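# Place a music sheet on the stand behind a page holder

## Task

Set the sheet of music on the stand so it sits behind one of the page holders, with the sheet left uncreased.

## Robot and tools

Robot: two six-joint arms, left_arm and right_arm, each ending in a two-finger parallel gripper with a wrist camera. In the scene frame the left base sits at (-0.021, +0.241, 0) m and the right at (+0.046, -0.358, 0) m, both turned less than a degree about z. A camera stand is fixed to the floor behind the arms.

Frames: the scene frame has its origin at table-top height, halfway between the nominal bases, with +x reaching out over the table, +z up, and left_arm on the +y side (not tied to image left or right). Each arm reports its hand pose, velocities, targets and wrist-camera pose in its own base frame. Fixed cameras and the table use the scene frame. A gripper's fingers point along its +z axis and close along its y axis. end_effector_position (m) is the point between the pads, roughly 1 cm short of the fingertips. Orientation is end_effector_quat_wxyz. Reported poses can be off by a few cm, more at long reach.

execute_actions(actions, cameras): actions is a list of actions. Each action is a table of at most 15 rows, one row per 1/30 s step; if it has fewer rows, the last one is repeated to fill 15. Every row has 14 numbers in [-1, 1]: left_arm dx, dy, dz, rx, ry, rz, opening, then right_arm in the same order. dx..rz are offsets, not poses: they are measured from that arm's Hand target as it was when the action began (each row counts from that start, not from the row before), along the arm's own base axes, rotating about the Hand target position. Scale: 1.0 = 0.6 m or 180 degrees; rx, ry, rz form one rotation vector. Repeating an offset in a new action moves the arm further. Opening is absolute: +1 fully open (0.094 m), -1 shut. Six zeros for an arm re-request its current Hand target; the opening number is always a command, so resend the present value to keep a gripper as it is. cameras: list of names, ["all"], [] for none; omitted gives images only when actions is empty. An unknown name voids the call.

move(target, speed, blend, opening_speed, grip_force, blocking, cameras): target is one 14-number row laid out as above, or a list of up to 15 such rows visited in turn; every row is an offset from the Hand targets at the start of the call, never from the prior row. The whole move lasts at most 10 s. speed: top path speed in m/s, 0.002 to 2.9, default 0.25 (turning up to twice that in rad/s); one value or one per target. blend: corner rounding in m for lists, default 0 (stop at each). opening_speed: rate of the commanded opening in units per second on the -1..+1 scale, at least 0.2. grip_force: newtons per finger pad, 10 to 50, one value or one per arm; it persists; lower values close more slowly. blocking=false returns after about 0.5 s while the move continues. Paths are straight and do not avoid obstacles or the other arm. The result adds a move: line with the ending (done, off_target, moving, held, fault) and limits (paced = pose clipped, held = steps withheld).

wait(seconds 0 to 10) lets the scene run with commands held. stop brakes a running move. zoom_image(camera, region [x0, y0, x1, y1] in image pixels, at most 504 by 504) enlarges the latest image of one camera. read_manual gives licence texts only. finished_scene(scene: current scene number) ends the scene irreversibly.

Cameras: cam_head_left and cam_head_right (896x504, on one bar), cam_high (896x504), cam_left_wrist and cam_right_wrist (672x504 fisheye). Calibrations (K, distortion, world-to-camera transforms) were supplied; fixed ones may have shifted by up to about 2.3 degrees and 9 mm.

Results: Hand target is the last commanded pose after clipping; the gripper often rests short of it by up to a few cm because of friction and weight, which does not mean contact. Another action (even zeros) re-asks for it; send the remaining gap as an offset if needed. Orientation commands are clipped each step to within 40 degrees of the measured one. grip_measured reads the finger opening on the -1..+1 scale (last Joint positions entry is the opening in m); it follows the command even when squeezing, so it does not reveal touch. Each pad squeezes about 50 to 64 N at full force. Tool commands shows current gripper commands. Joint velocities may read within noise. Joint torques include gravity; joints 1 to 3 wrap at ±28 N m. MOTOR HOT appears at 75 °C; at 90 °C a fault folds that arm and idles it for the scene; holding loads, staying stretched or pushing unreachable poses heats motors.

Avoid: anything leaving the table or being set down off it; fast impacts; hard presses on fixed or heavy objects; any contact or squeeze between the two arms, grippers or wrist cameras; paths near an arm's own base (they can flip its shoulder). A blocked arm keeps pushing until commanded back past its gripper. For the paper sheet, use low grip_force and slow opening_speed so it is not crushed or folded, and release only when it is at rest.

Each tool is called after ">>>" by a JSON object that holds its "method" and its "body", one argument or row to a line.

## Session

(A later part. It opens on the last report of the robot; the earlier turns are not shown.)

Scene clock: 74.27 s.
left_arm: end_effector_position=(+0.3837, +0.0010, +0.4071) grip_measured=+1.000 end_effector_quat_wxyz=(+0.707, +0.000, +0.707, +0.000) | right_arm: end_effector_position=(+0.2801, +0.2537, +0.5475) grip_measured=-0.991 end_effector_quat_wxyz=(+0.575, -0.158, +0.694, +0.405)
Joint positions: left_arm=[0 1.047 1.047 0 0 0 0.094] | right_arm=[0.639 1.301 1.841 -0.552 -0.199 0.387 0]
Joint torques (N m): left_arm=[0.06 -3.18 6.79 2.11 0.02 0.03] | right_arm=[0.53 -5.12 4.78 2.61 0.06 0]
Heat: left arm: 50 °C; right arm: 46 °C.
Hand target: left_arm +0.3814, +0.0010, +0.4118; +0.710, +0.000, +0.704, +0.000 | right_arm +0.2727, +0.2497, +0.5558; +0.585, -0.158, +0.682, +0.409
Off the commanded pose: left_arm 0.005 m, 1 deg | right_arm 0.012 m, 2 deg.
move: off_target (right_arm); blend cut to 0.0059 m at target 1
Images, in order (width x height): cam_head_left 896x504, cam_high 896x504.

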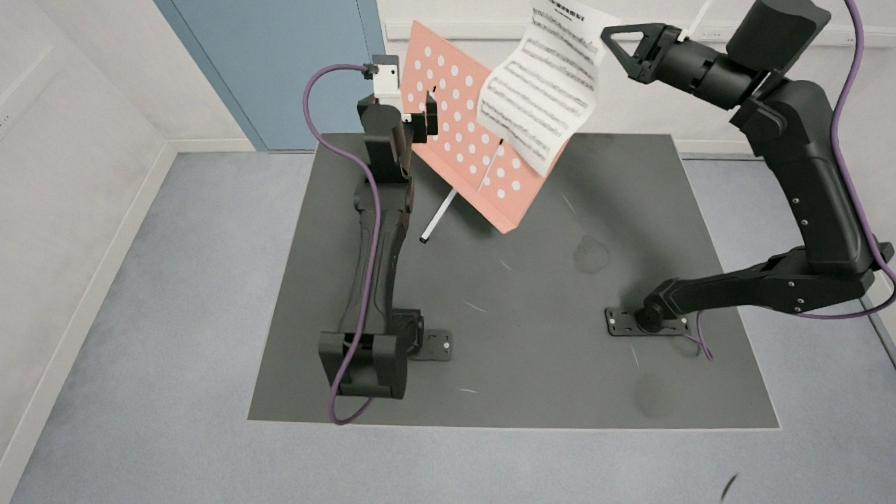

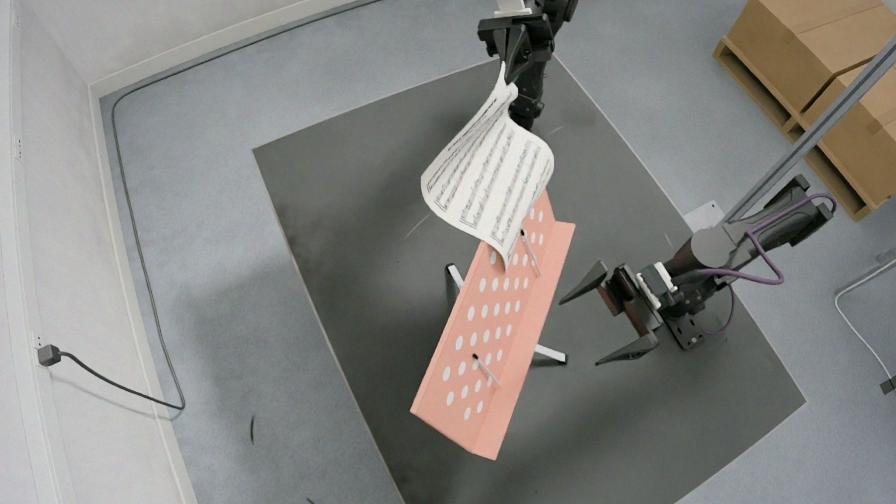

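>>> {"method": "move", "body": {
  "target": [
    [0,0,0,0,0,0,1,0.012,-0.013,0.11,0,0,0,-1],
    [0,0,0,0,0,0,1,0.038,-0.043,0.105,-0.0206,-0.0186,0,-1]
  ],
  "speed": 0.1,
  "cameras": ["cam_high","cam_head_left","cam_right_wrist"]
}}

>>> {"method": "zoom_image", "body": {
  "camera": "cam_high",
  "region": [440, 60, 600, 300]
}}

>>> {"method": "zoom_image", "body": {
  "camera": "cam_head_left",
  "region": [440, 0, 680, 240]
}}

Scene clock: 78.30 s.
left_arm: end_effector_position=(+0.3837, +0.0010, +0.4071) grip_measured=+1.000 end_effector_quat_wxyz=(+0.707, +0.000, +0.707, +0.000) | right_arm: end_effector_position=(+0.2948, +0.2246, +0.6166) grip_measured=-0.991 end_effector_quat_wxyz=(+0.596, -0.185, +0.680, +0.385)
Joint positions: left_arm=[0 1.047 1.047 0 0 0 0.094] | right_arm=[0.474 1.601 2.533 -0.925 -0.365 0.311 0]
Joint torques (N m): left_arm=[-0.02 -3.02 6.86 2.12 0 0.01] | right_arm=[-0.5 -3.18 5.37 2.32 -0.07 -0.08]
Heat: left arm: 50 °C; right arm: 47 °C.
Hand target: left_arm +0.3814, +0.0010, +0.4118; +0.710, +0.000, +0.704, +0.000 | right_arm +0.2955, +0.2238, +0.6188; +0.599, -0.189, +0.678, +0.382
Off the commanded pose: left_arm 0.005 m, 1 deg | right_arm 0.002 m, 1 deg.
move: done
camera_calibration:
cam_right_wrist: T_world_to_cam=[[0.701219, -0.653957, -0.283959, 0.118095], [-0.548027, -0.239654, -0.801394, 0.745078], [0.456025, 0.71757, -0.526436, 0.138443], [0, 0, 0, 1]] pos_world=[0.262379, 0.156448, 0.703516]
Images, in order (width x height): cam_head_left 896x504, cam_high 896x504, cam_right_wrist 672x504.

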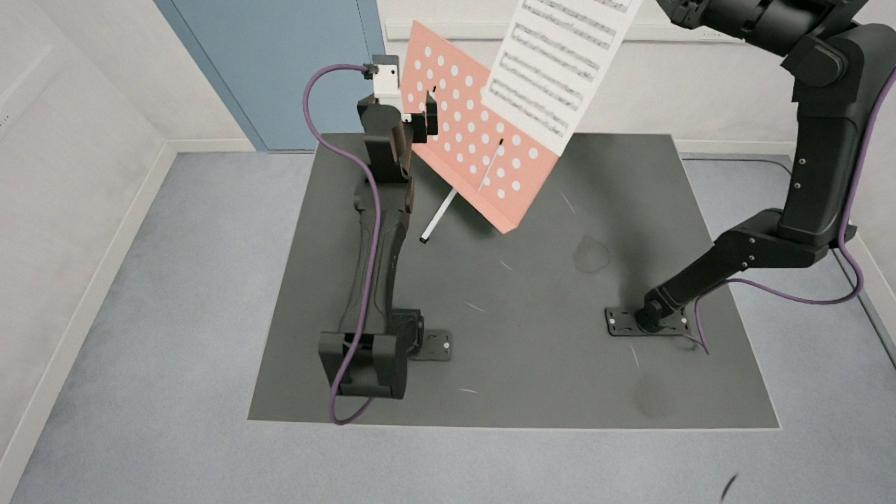

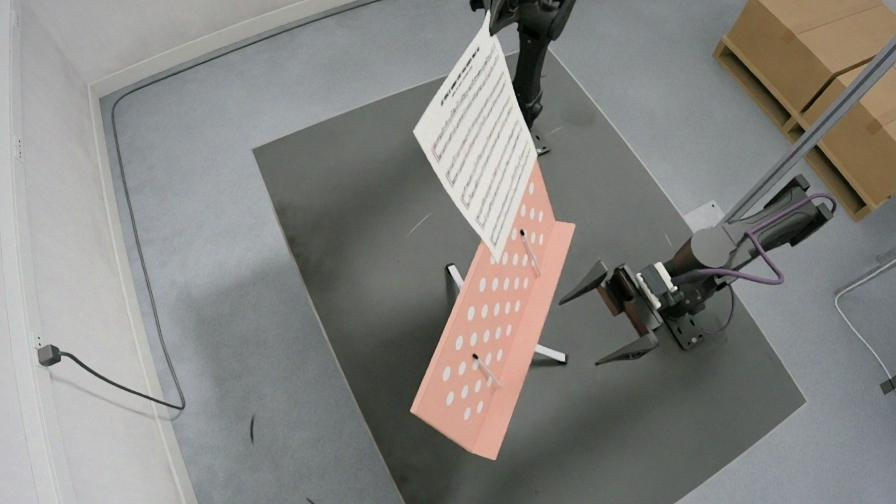

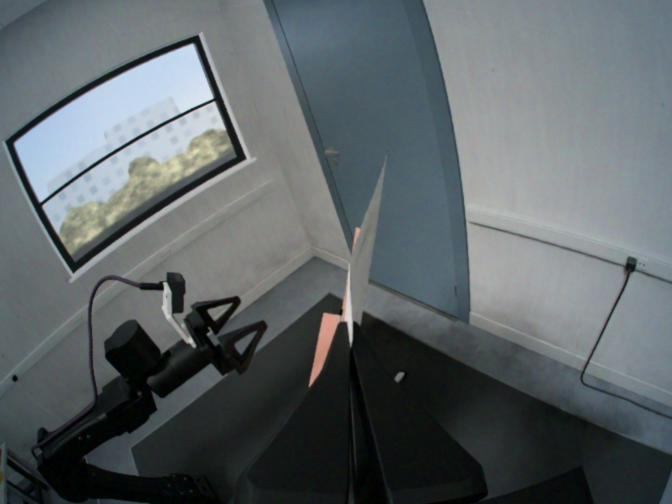

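Scaled by 2.100 from the camera's 896x504 image, which has a finer 1280x720 frame.

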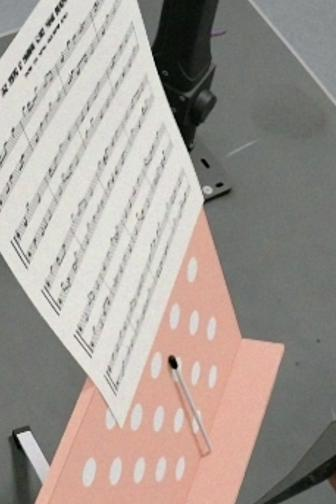

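Scaled by 2.100 from the camera's 896x504 image, which has a finer 1280x720 frame.

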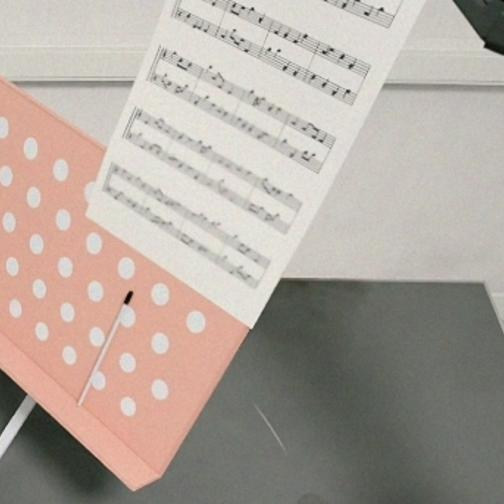

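>>> {"method": "move", "body": {
  "target": [
    [0,0,0,0,0,0,1,0.016,0.016,-0.01,0,0,0,-1],
    [0,0,0,0,0,0,1,-0.009,0.048,-0.117,0,0,0,-1]
  ],
  "speed": 0.08,
  "blend": 0.01,
  "cameras": ["cam_high","cam_head_left","cam_right_wrist"]
}}

>>> {"method": "zoom_image", "body": {
  "camera": "cam_high",
  "region": [440, 60, 600, 300]
}}

>>> {"method": "zoom_image", "body": {
  "camera": "cam_head_left",
  "region": [440, 0, 680, 240]
}}

Scene clock: 81.00 s.
left_arm: end_effector_position=(+0.3837, +0.0010, +0.4071) grip_measured=+1.000 end_effector_quat_wxyz=(+0.707, +0.000, +0.707, +0.000) | right_arm: end_effector_position=(+0.2990, +0.2572, +0.5381) grip_measured=-0.991 end_effector_quat_wxyz=(+0.585, -0.186, +0.691, +0.380)
Joint positions: left_arm=[0 1.047 1.047 0 0 0 0.094] | right_arm=[0.599 1.338 1.832 -0.52 -0.24 0.307 0]
Joint torques (N m): left_arm=[-0.05 -3.1 6.89 2.12 -0.01 0] | right_arm=[0.51 -6 5.11 2.62 0.04 -0.08]
Heat: left arm: 50 °C; right arm: 47 °C.
Hand target: left_arm +0.3814, +0.0010, +0.4118; +0.710, +0.000, +0.704, +0.000 | right_arm +0.2901, +0.2526, +0.5488; +0.599, -0.189, +0.678, +0.382
Off the commanded pose: left_arm 0.005 m, 1 deg | right_arm 0.015 m, 2 deg.
move: off_target (right_arm); blend cut to 0.0074 m at target 1
camera_calibration:
cam_right_wrist: T_world_to_cam=[[0.694342, -0.659524, -0.287952, 0.119795], [-0.567744, -0.256143, -0.782341, 0.692144], [0.442216, 0.706696, -0.552292, 0.0927775], [0, 0, 0, 1]] pos_world=[0.268755, 0.19073, 0.627227]
Images, in order (width x height): cam_head_left 896x504, cam_high 896x504, cam_right_wrist 672x504.

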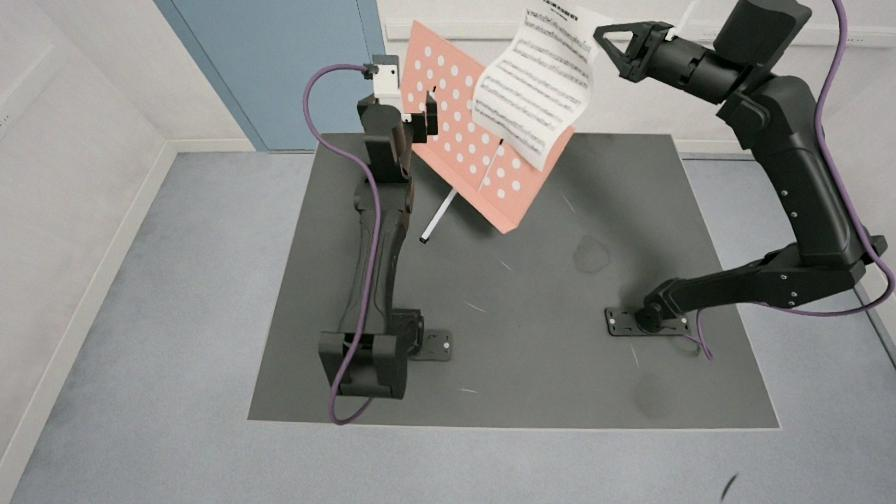

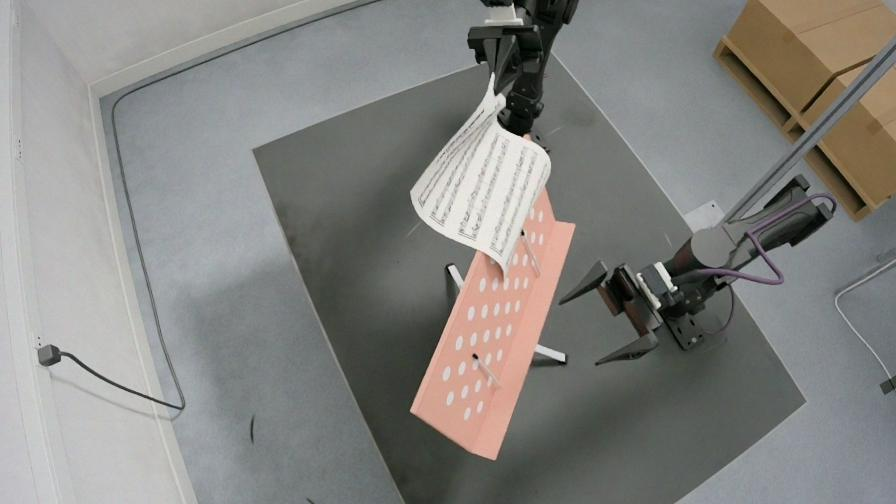

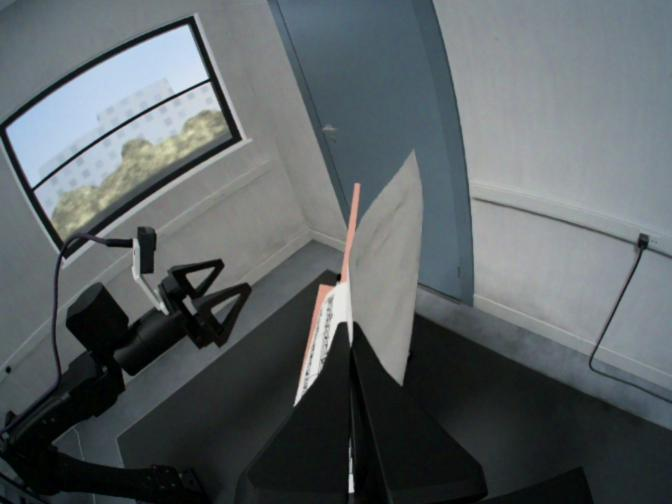

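Scaled by 2.100 from the camera's 896x504 image, which has a finer 1280x720 frame.

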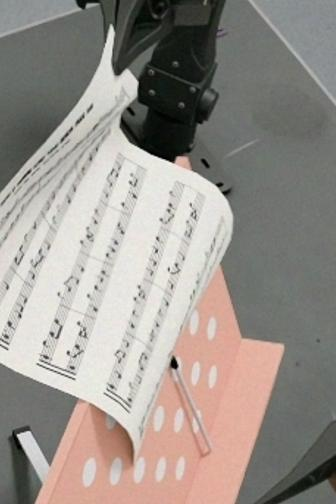

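Scaled by 2.100 from the camera's 896x504 image, which has a finer 1280x720 frame.

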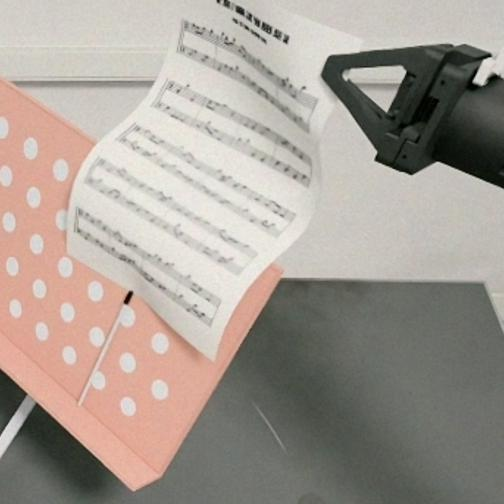

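>>> {"method": "move", "body": {
  "target": [
    [-0.09,-0.03,0.0,0,0,-0.15,1,0.004,-0.02,0.08,0,0,0,-1],
    [-0.184,-0.198,-0.178,0,0,-0.275,1,0.009,-0.055,0.128,0,0,0,-1]
  ],
  "speed": 0.15,
  "blend": 0.02,
  "cameras": ["cam_high","cam_head_left","cam_left_wrist"]
}}

>>> {"method": "zoom_image", "body": {
  "camera": "cam_left_wrist",
  "region": [200, 120, 480, 400]
}}

>>> {"method": "zoom_image", "body": {
  "camera": "cam_high",
  "region": [440, 60, 640, 320]
}}

Scene clock: 87.50 s.
left_arm: end_effector_position=(+0.2762, -0.1144, +0.3091) grip_measured=+1.000 end_effector_quat_wxyz=(+0.648, +0.291, +0.641, -0.290) | right_arm: end_effector_position=(+0.2930, +0.2199, +0.6258) grip_measured=-0.991 end_effector_quat_wxyz=(+0.599, -0.187, +0.677, +0.385)
Joint positions: left_arm=[0.125 0.797 0.553 0.258 0.972 -0.008 0.094] | right_arm=[0.455 1.68 2.715 -1.02 -0.385 0.307 0]
Joint torques (N m): left_arm=[-0.66 -1.95 4.89 1.86 0.11 -0.06] | right_arm=[-0.54 -3.18 4.52 2.31 -0.07 -0.05]
Heat: left arm: 50 °C; right arm: 47 °C.
Hand target: left_arm +0.2710, -0.1177, +0.3051; +0.645, +0.295, +0.639, -0.297 | right_arm +0.2956, +0.2197, +0.6254; +0.599, -0.189, +0.678, +0.382
Off the commanded pose: left_arm 0.007 m, 1 deg | right_arm 0.003 m, 0 deg.
move: done
camera_calibration:
cam_left_wrist: T_world_to_cam=[[-0.766857, -0.641788, -0.00623342, 0.1417], [-0.340682, 0.415265, -0.843499, 0.438273], [0.543936, -0.64472, -0.537094, 0.0551535], [0, 0, 0, 1]] pos_world=[0.227975, -0.0554994, 0.400189]
Images, in order (width x height): cam_head_left 896x504, cam_high 896x504, cam_left_wrist 672x504.

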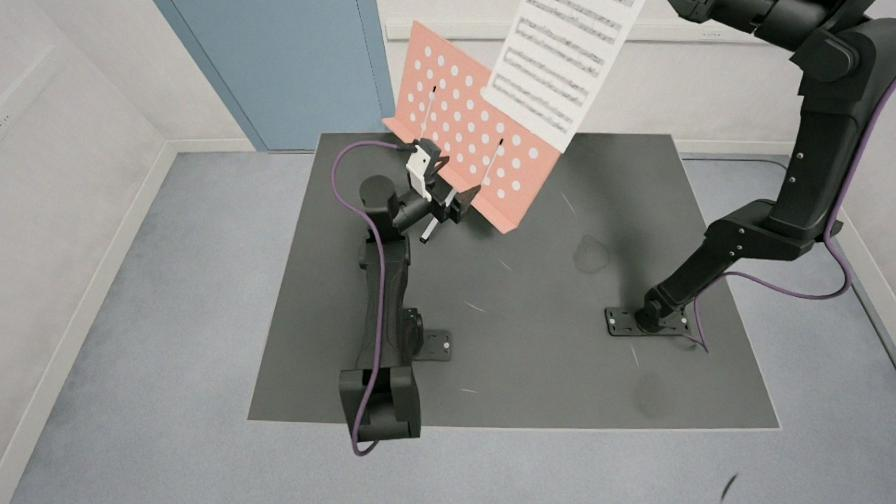

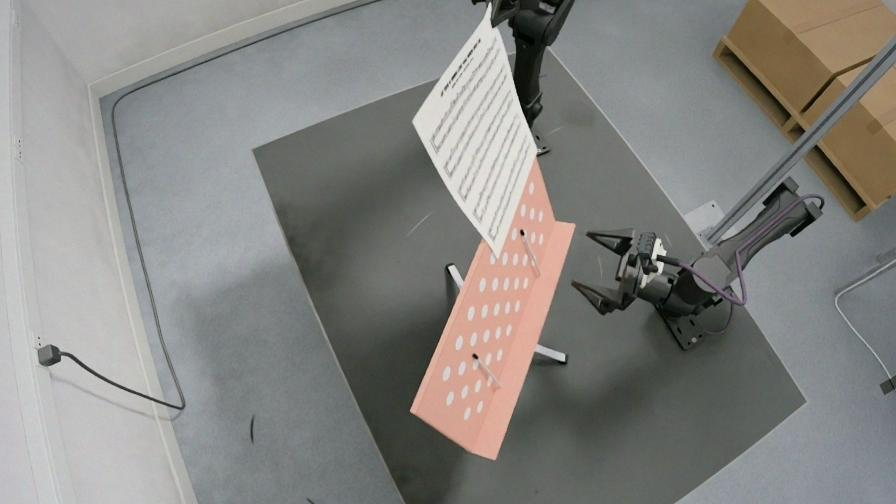

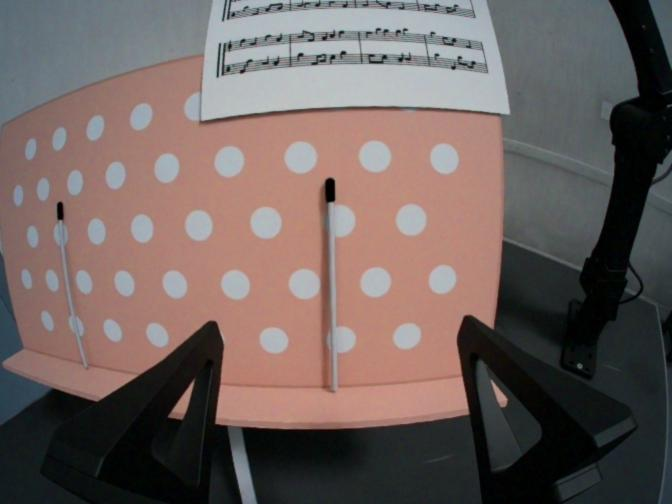

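Scaled by 1.800 from the camera's 672x504 image, which has a finer 960x720 frame.

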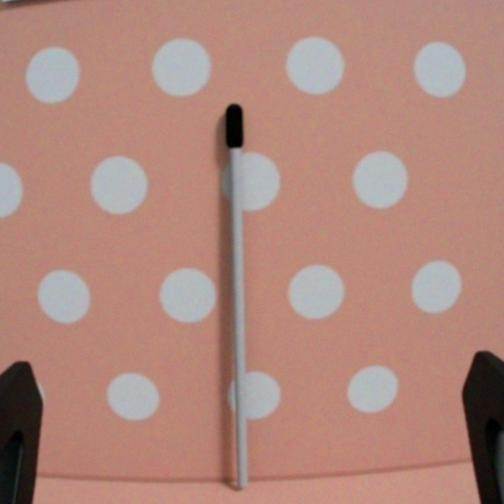

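Scaled by 1.938 from the camera's 896x504 image, which has a finer 1280x720 frame.

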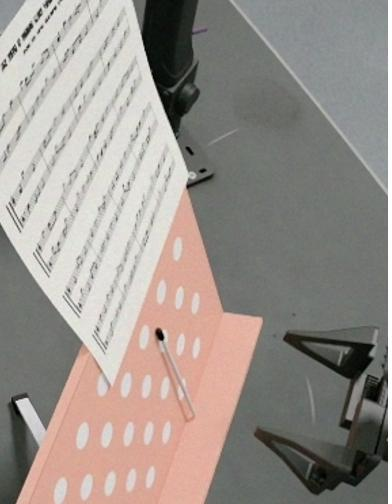

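>>> {"method": "move", "body": {
  "target": [0.119,-0.140,-0.028,0,0,0,1,0,0,0,0,0,0,-1],
  "speed": 0.12,
  "cameras": ["cam_high","cam_left_wrist","cam_head_right"]
}}

>>> {"method": "zoom_image", "body": {
  "camera": "cam_left_wrist",
  "region": [200, 120, 480, 400]
}}

>>> {"method": "zoom_image", "body": {
  "camera": "cam_high",
  "region": [480, 160, 620, 320]
}}

Scene clock: 90.73 s.
left_arm: end_effector_position=(+0.3387, -0.1966, +0.2860) grip_measured=+1.000 end_effector_quat_wxyz=(+0.650, +0.293, +0.637, -0.294) | right_arm: end_effector_position=(+0.2930, +0.2199, +0.6253) grip_measured=-0.991 end_effector_quat_wxyz=(+0.598, -0.187, +0.678, +0.385)
Joint positions: left_arm=[-0.272 1.18 0.611 0.592 0.583 -0.005 0.094] | right_arm=[0.455 1.68 2.715 -1.022 -0.385 0.307 0]
Joint torques (N m): left_arm=[-1.11 -2.22 8.36 1.79 -0.02 0] | right_arm=[-0.55 -3.12 4.64 2.31 -0.07 -0.04]
Heat: left arm: 50 °C; right arm: 47 °C.
Hand target: left_arm +0.3423, -0.2018, +0.2883; +0.645, +0.295, +0.639, -0.297 | right_arm +0.2956, +0.2197, +0.6254; +0.599, -0.189, +0.678, +0.382
Off the commanded pose: left_arm 0.007 m, 1 deg | right_arm 0.003 m, 0 deg.
move: done
camera_calibration:
cam_left_wrist: T_world_to_cam=[[-0.77188, -0.635698, -0.00944933, 0.140642], [-0.329847, 0.413125, -0.84884, 0.471571], [0.54351, -0.652085, -0.528566, -0.0479493], [0, 0, 0, 1]] pos_world=[0.290166, -0.136679, 0.376273]
Images, in order (width x height): cam_head_right 896x504, cam_high 896x504, cam_left_wrist 672x504.

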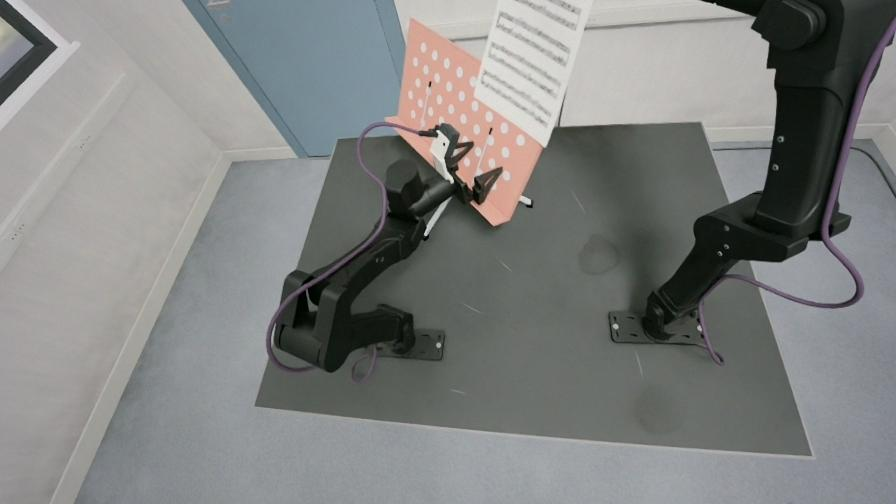

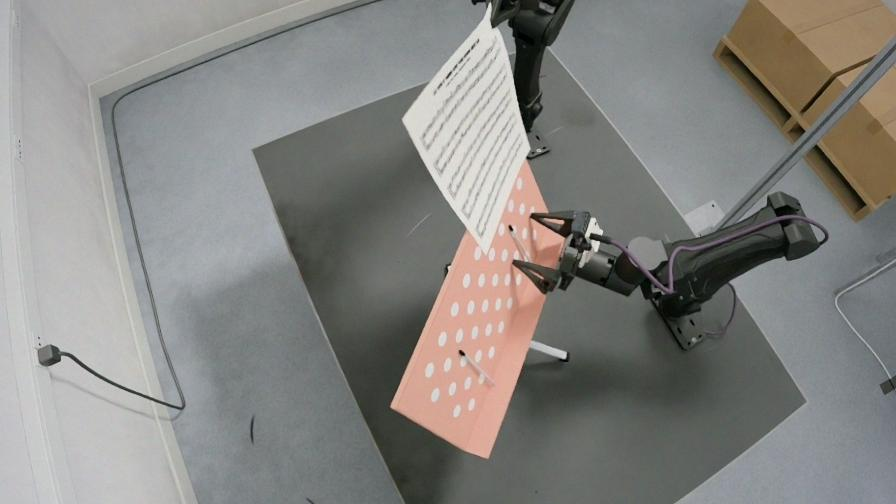

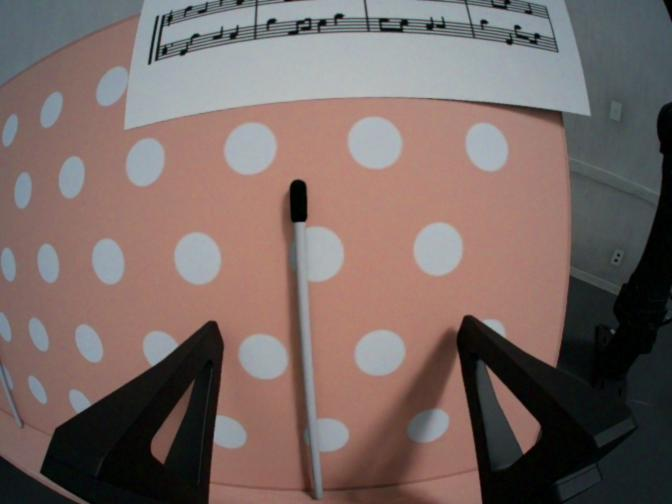

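Scaled by 1.800 from the camera's 672x504 image, which has a finer 960x720 frame.

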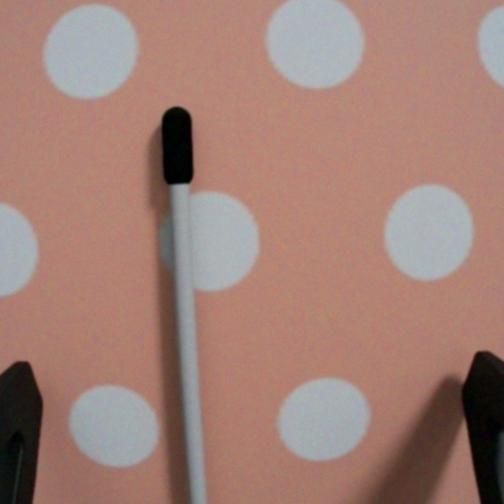

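Scaled by 3.150 from the camera's 896x504 image, which has a finer 1280x720 frame.

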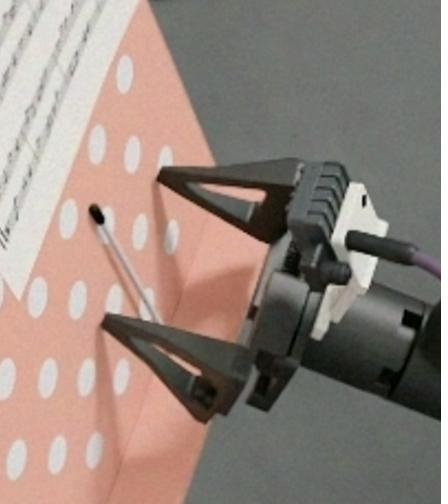

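>>> {"method": "move", "body": {
  "target": [
    [0.008,0.038,0,0,0,0,1,0,0,0,0,0,0,-1],
    [0.008,0.038,0,0,0,0,-0.9,0,0,0,0,0,0,-1]
  ],
  "speed": 0.1,
  "opening_speed": 0.7,
  "cameras": ["cam_high","cam_left_wrist","cam_head_left"]
}}

>>> {"method": "zoom_image", "body": {
  "camera": "cam_left_wrist",
  "region": [200, 120, 480, 400]
}}

Scene clock: 95.67 s.
left_arm: end_effector_position=(+0.3399, -0.1798, +0.2893) grip_measured=-0.898 end_effector_quat_wxyz=(+0.653, +0.302, +0.627, -0.299) | right_arm: end_effector_position=(+0.2930, +0.2199, +0.6253) grip_measured=-0.991 end_effector_quat_wxyz=(+0.598, -0.187, +0.678, +0.385)
Joint positions: left_arm=[-0.185 1.18 0.611 0.609 0.693 -0.006 0.005] | right_arm=[0.455 1.68 2.715 -1.022 -0.385 0.307 0]
Joint torques (N m): left_arm=[-0.09 -2.18 8.34 1.54 -0.14 -0.03] | right_arm=[-0.54 -3.11 4.66 2.31 -0.07 -0.05]
Heat: left arm: 50 °C; right arm: 46 °C.
Hand target: left_arm +0.3471, -0.1791, +0.2882; +0.645, +0.295, +0.639, -0.297 | right_arm +0.2956, +0.2197, +0.6254; +0.599, -0.189, +0.678, +0.382
Off the commanded pose: left_arm 0.007 m, 2 deg | right_arm 0.003 m, 0 deg.
move: done
camera_calibration:
cam_left_wrist: T_world_to_cam=[[-0.786188, -0.617589, -0.0222173, 0.163982], [-0.305615, 0.419791, -0.85462, 0.462503], [0.53713, -0.665102, -0.518778, -0.0388728], [0, 0, 0, 1]] pos_world=[0.291148, -0.118736, 0.378741]
Images, in order (width x height): cam_head_left 896x504, cam_high 896x504, cam_left_wrist 672x504.

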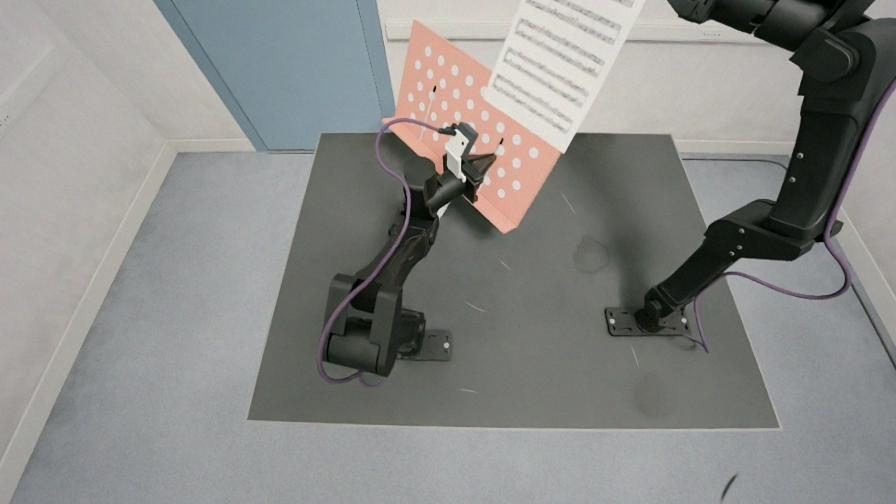

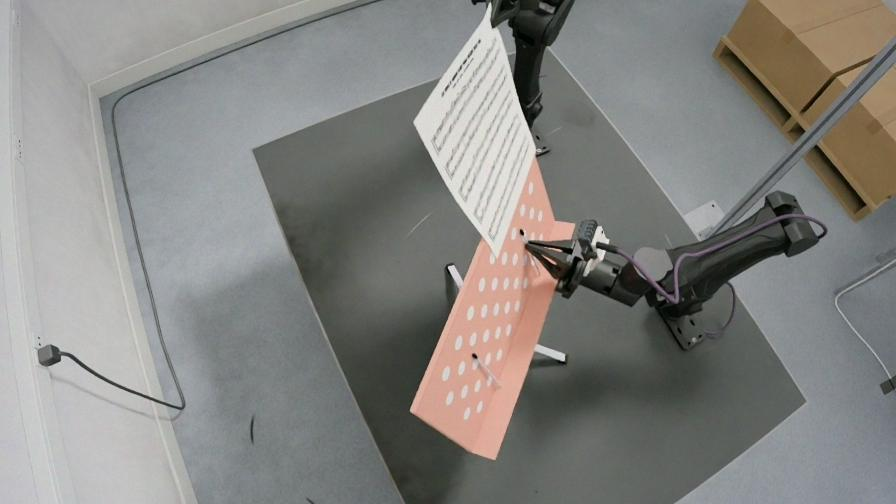

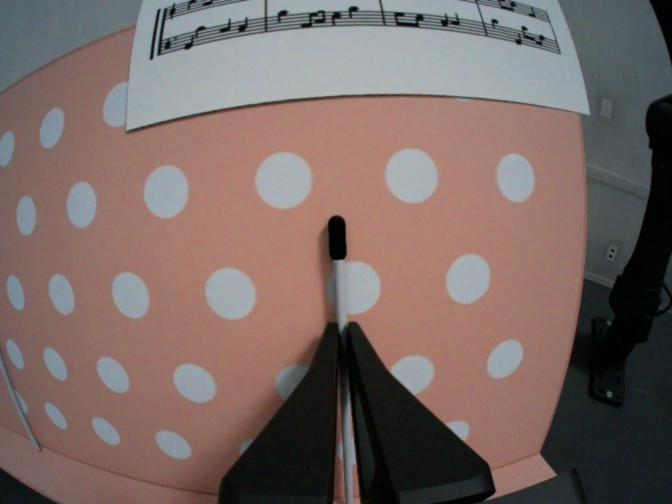

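Scaled by 1.800 from the camera's 672x504 image, which has a finer 960x720 frame.

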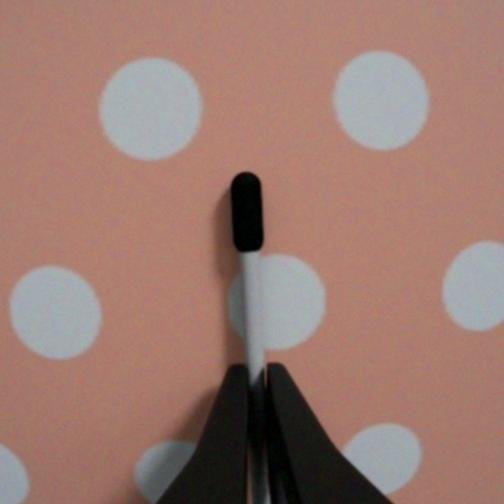

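>>> {"method": "move", "body": {
  "target": [-0.042,0.049,0.02,0,0,0,-0.92,0,0,0,0,0,0,-1],
  "speed": 0.05,
  "cameras": ["cam_high","cam_left_wrist"]
}}

>>> {"method": "zoom_image", "body": {
  "camera": "cam_high",
  "region": [480, 160, 620, 320]
}}

Scene clock: 97.80 s.
left_arm: end_effector_position=(+0.3208, -0.1576, +0.2980) grip_measured=-0.915 end_effector_quat_wxyz=(+0.639, +0.304, +0.635, -0.309) | right_arm: end_effector_position=(+0.2930, +0.2199, +0.6253) grip_measured=-0.991 end_effector_quat_wxyz=(+0.598, -0.187, +0.678, +0.385)
Joint positions: left_arm=[-0.084 1.065 0.611 0.466 0.814 -0.012 0.004] | right_arm=[0.455 1.68 2.715 -1.022 -0.385 0.307 0]
Joint torques (N m): left_arm=[1.55 -4.27 6.08 1.75 -0.18 0.03] | right_arm=[-0.54 -3.11 4.64 2.3 -0.06 -0.05]
Heat: left arm: 50 °C; right arm: 46 °C.
Hand target: left_arm +0.3219, -0.1496, +0.3003; +0.645, +0.295, +0.639, -0.297 | right_arm +0.2956, +0.2197, +0.6254; +0.599, -0.189, +0.678, +0.382
Off the commanded pose: left_arm 0.008 m, 2 deg | right_arm 0.003 m, 0 deg.
move: done
camera_calibration:
cam_left_wrist: T_world_to_cam=[[-0.798686, -0.601744, 0.00227034, 0.162129], [-0.324971, 0.428148, -0.843257, 0.458913], [0.506453, -0.674235, -0.537505, 0.00462893], [0, 0, 0, 1]] pos_world=[0.276279, -0.0958013, 0.389102]
Images, in order (width x height): cam_high 896x504, cam_left_wrist 672x504.

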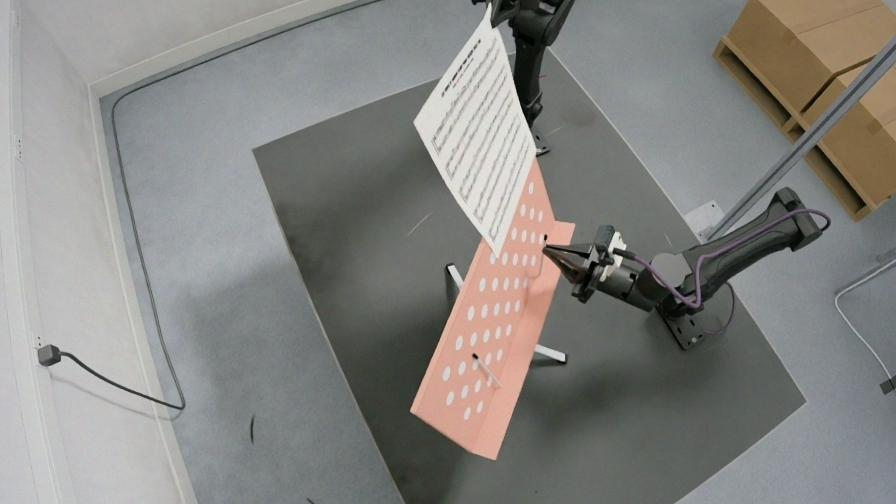

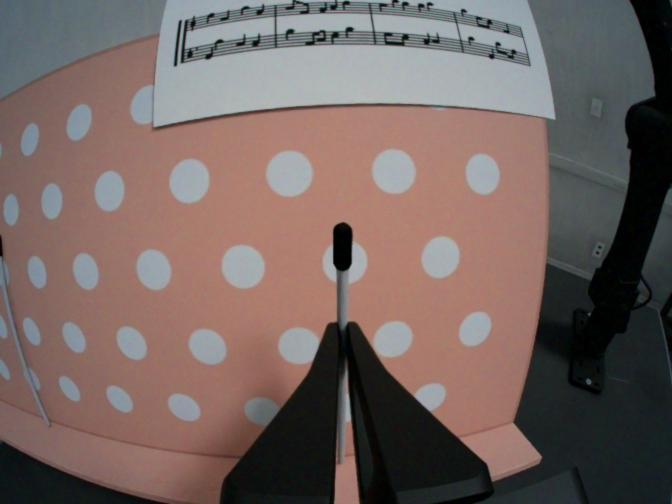

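Scaled by 3.150 from the camera's 896x504 image, which has a finer 1280x720 frame.

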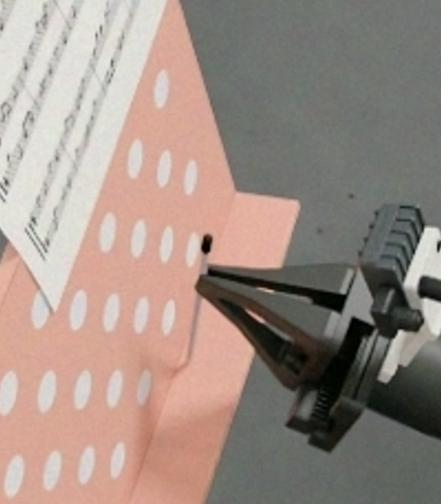

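>>> {"method": "move", "body": {
  "target": [
    [-0.03,0.035,-0.003,0,0,0,-0.92,0,0,0,0,0,0,-1],
    [-0.03,0.035,-0.003,0,0,0,-0.92,-0.035,0.077,-0.165,0.006,0.0055,0,-1]
  ],
  "speed": 0.1,
  "blend": 0.01,
  "cameras": ["cam_high","cam_left_wrist","cam_head_left"]
}}

>>> {"method": "zoom_image", "body": {
  "camera": "cam_high",
  "region": [440, 60, 640, 320]
}}

Scene clock: 100.97 s.
left_arm: end_effector_position=(+0.3049, -0.1351, +0.3008) grip_measured=-0.915 end_effector_quat_wxyz=(+0.641, +0.303, +0.635, -0.307) | right_arm: end_effector_position=(+0.2817, +0.2703, +0.5163) grip_measured=-0.991 end_effector_quat_wxyz=(+0.585, -0.183, +0.691, +0.383)
Joint positions: left_arm=[0.022 0.976 0.58 0.41 0.914 -0.013 0.004] | right_arm=[0.696 1.261 1.668 -0.43 -0.144 0.318 0]
Joint torques (N m): left_arm=[1.54 -3.58 4.97 1.85 -0.13 0.04] | right_arm=[0.53 -5.3 5.5 2.66 0.05 0.06]
Heat: left arm: 50 °C; right arm: 46 °C.
Hand target: left_arm +0.3039, -0.1287, +0.2984; +0.645, +0.295, +0.639, -0.297 | right_arm +0.2746, +0.2659, +0.5264; +0.595, -0.180, +0.679, +0.390
Off the commanded pose: left_arm 0.007 m, 2 deg | right_arm 0.013 m, 2 deg.
move: off_target (right_arm)
camera_calibration:
cam_left_wrist: T_world_to_cam=[[-0.794754, -0.606932, -0.000419861, 0.161944], [-0.325347, 0.426613, -0.84389, 0.44664], [0.512363, -0.670548, -0.536516, 0.027797], [0, 0, 0, 1]] pos_world=[0.259777, -0.0736138, 0.391896]
Images, in order (width x height): cam_head_left 896x504, cam_high 896x504, cam_left_wrist 672x504.

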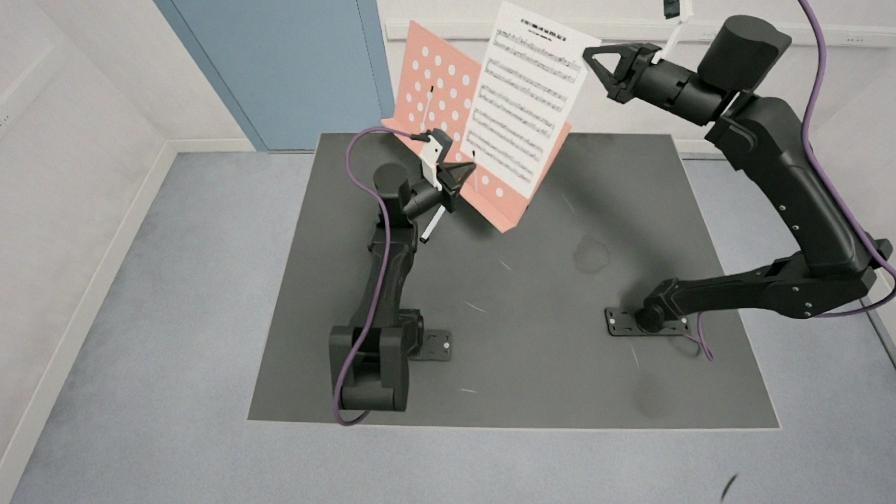

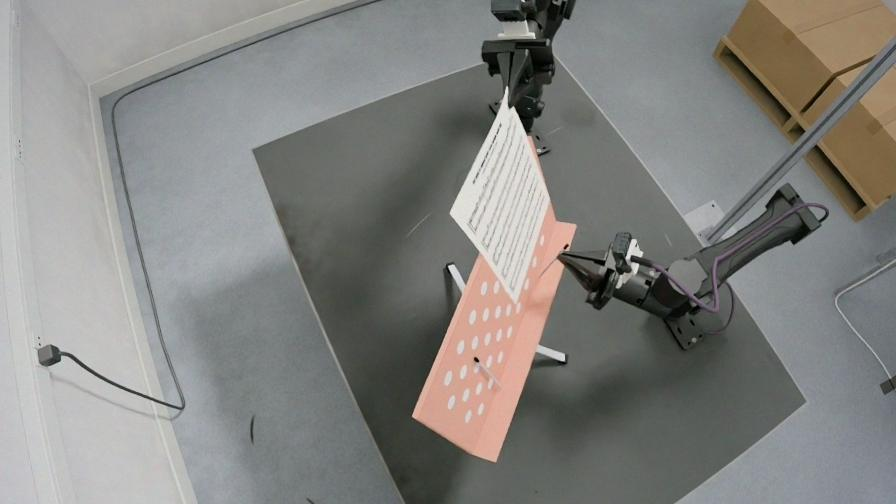

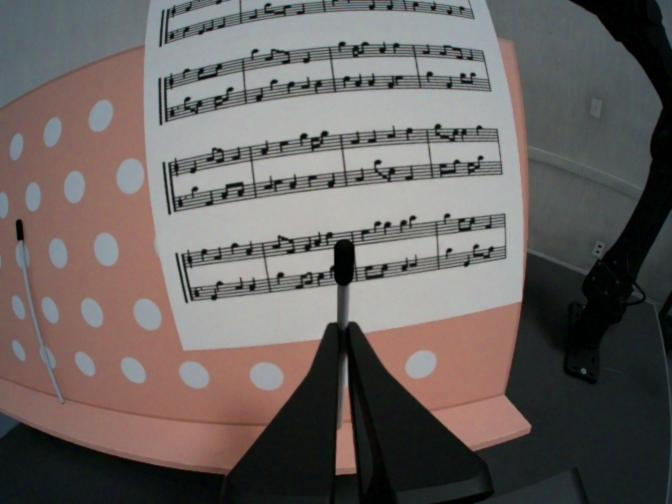

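Scaled by 1.938 from the camera's 896x504 image, which has a finer 1280x720 frame.

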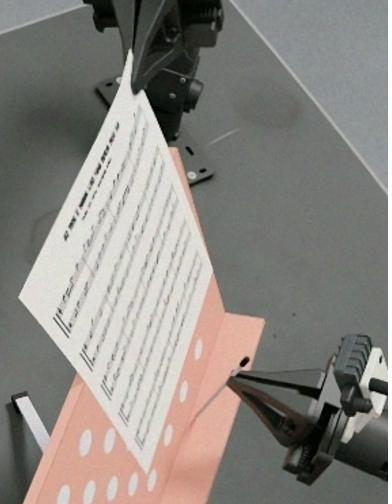

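>>> {"method": "move", "body": {
  "target": [0,0,0,0,0,0,-0.92,-0.059,0.046,-0.132,0.006,0.0055,0,-1],
  "speed": 0.1,
  "cameras": ["cam_high","cam_left_wrist","cam_right_wrist"]
}}

>>> {"method": "zoom_image", "body": {
  "camera": "cam_high",
  "region": [440, 60, 640, 320]
}}

>>> {"method": "zoom_image", "body": {
  "camera": "cam_right_wrist",
  "region": [260, 150, 420, 390]
}}

Scene clock: 103.23 s.
left_arm: end_effector_position=(+0.3043, -0.1355, +0.3002) grip_measured=-0.915 end_effector_quat_wxyz=(+0.639, +0.304, +0.636, -0.309) | right_arm: end_effector_position=(+0.2437, +0.2977, +0.4407) grip_measured=-0.991 end_effector_quat_wxyz=(+0.584, -0.176, +0.689, +0.390)
Joint positions: left_arm=[0.022 0.976 0.58 0.407 0.918 -0.013 0.004] | right_arm=[0.92 1.095 1.222 -0.14 0.08 0.34 0]
Joint torques (N m): left_arm=[1.42 -3.49 4.94 1.84 -0.15 0.04] | right_arm=[0.51 -4.48 6 2.63 0.07 0.06]
Heat: left arm: 50 °C; right arm: 47 °C.
Hand target: left_arm +0.3039, -0.1287, +0.2983; +0.645, +0.295, +0.639, -0.297 | right_arm +0.2392, +0.2935, +0.4471; +0.591, -0.171, +0.681, +0.398
Off the commanded pose: left_arm 0.007 m, 2 deg | right_arm 0.009 m, 2 deg.
move: done
camera_calibration:
cam_left_wrist: T_world_to_cam=[[-0.797288, -0.603596, 0.00199909, 0.161647], [-0.326119, 0.427978, -0.8429, 0.446229], [0.507916, -0.672686, -0.538066, 0.028989], [0, 0, 0, 1]] pos_world=[0.259679, -0.0739062, 0.391402]
cam_right_wrist: T_world_to_cam=[[0.691049, -0.651702, -0.312626, 0.166197], [-0.576032, -0.23528, -0.782835, 0.591013], [0.436621, 0.72106, -0.537992, 0.0255314], [0, 0, 0, 1]] pos_world=[0.214445, 0.228955, 0.528358]
Images, in order (width x height): cam_high 896x504, cam_left_wrist 672x504, cam_right_wrist 672x504.

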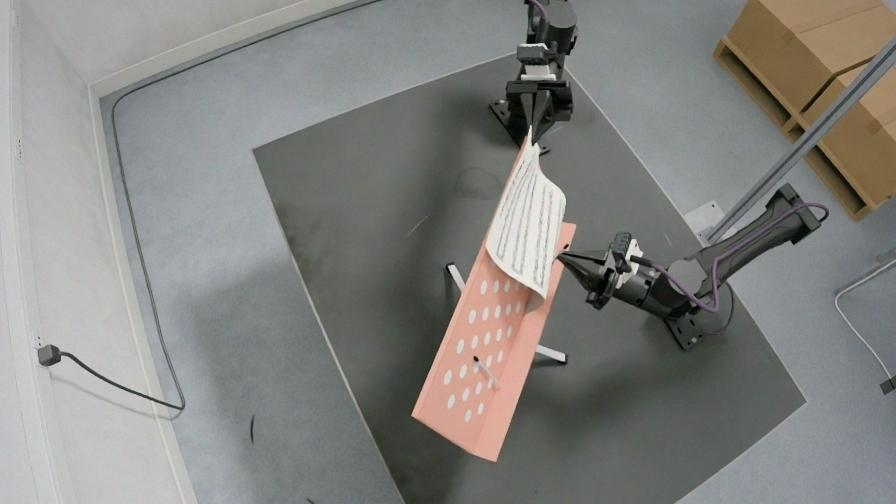

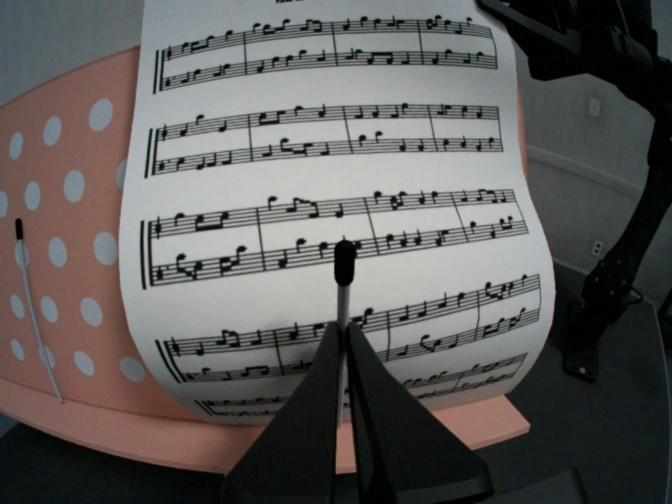

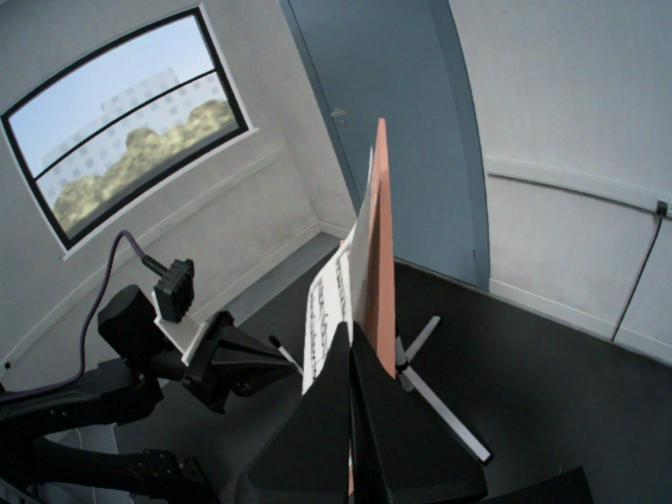

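Scaled by 1.938 from the camera's 896x504 image, which has a finer 1280x720 frame.

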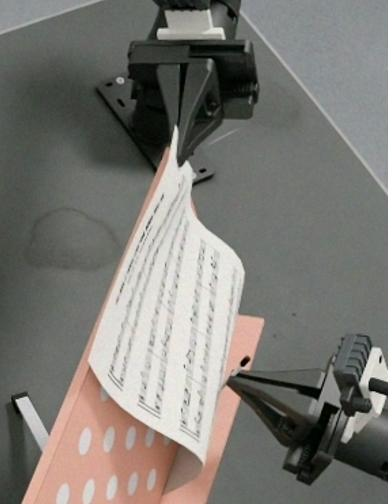

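Scaled by 2.100 from the camera's 672x504 image, which has a finer 960x720 frame.

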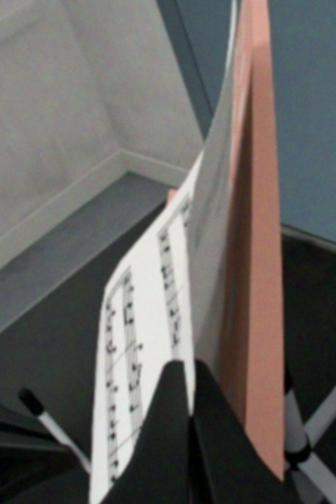

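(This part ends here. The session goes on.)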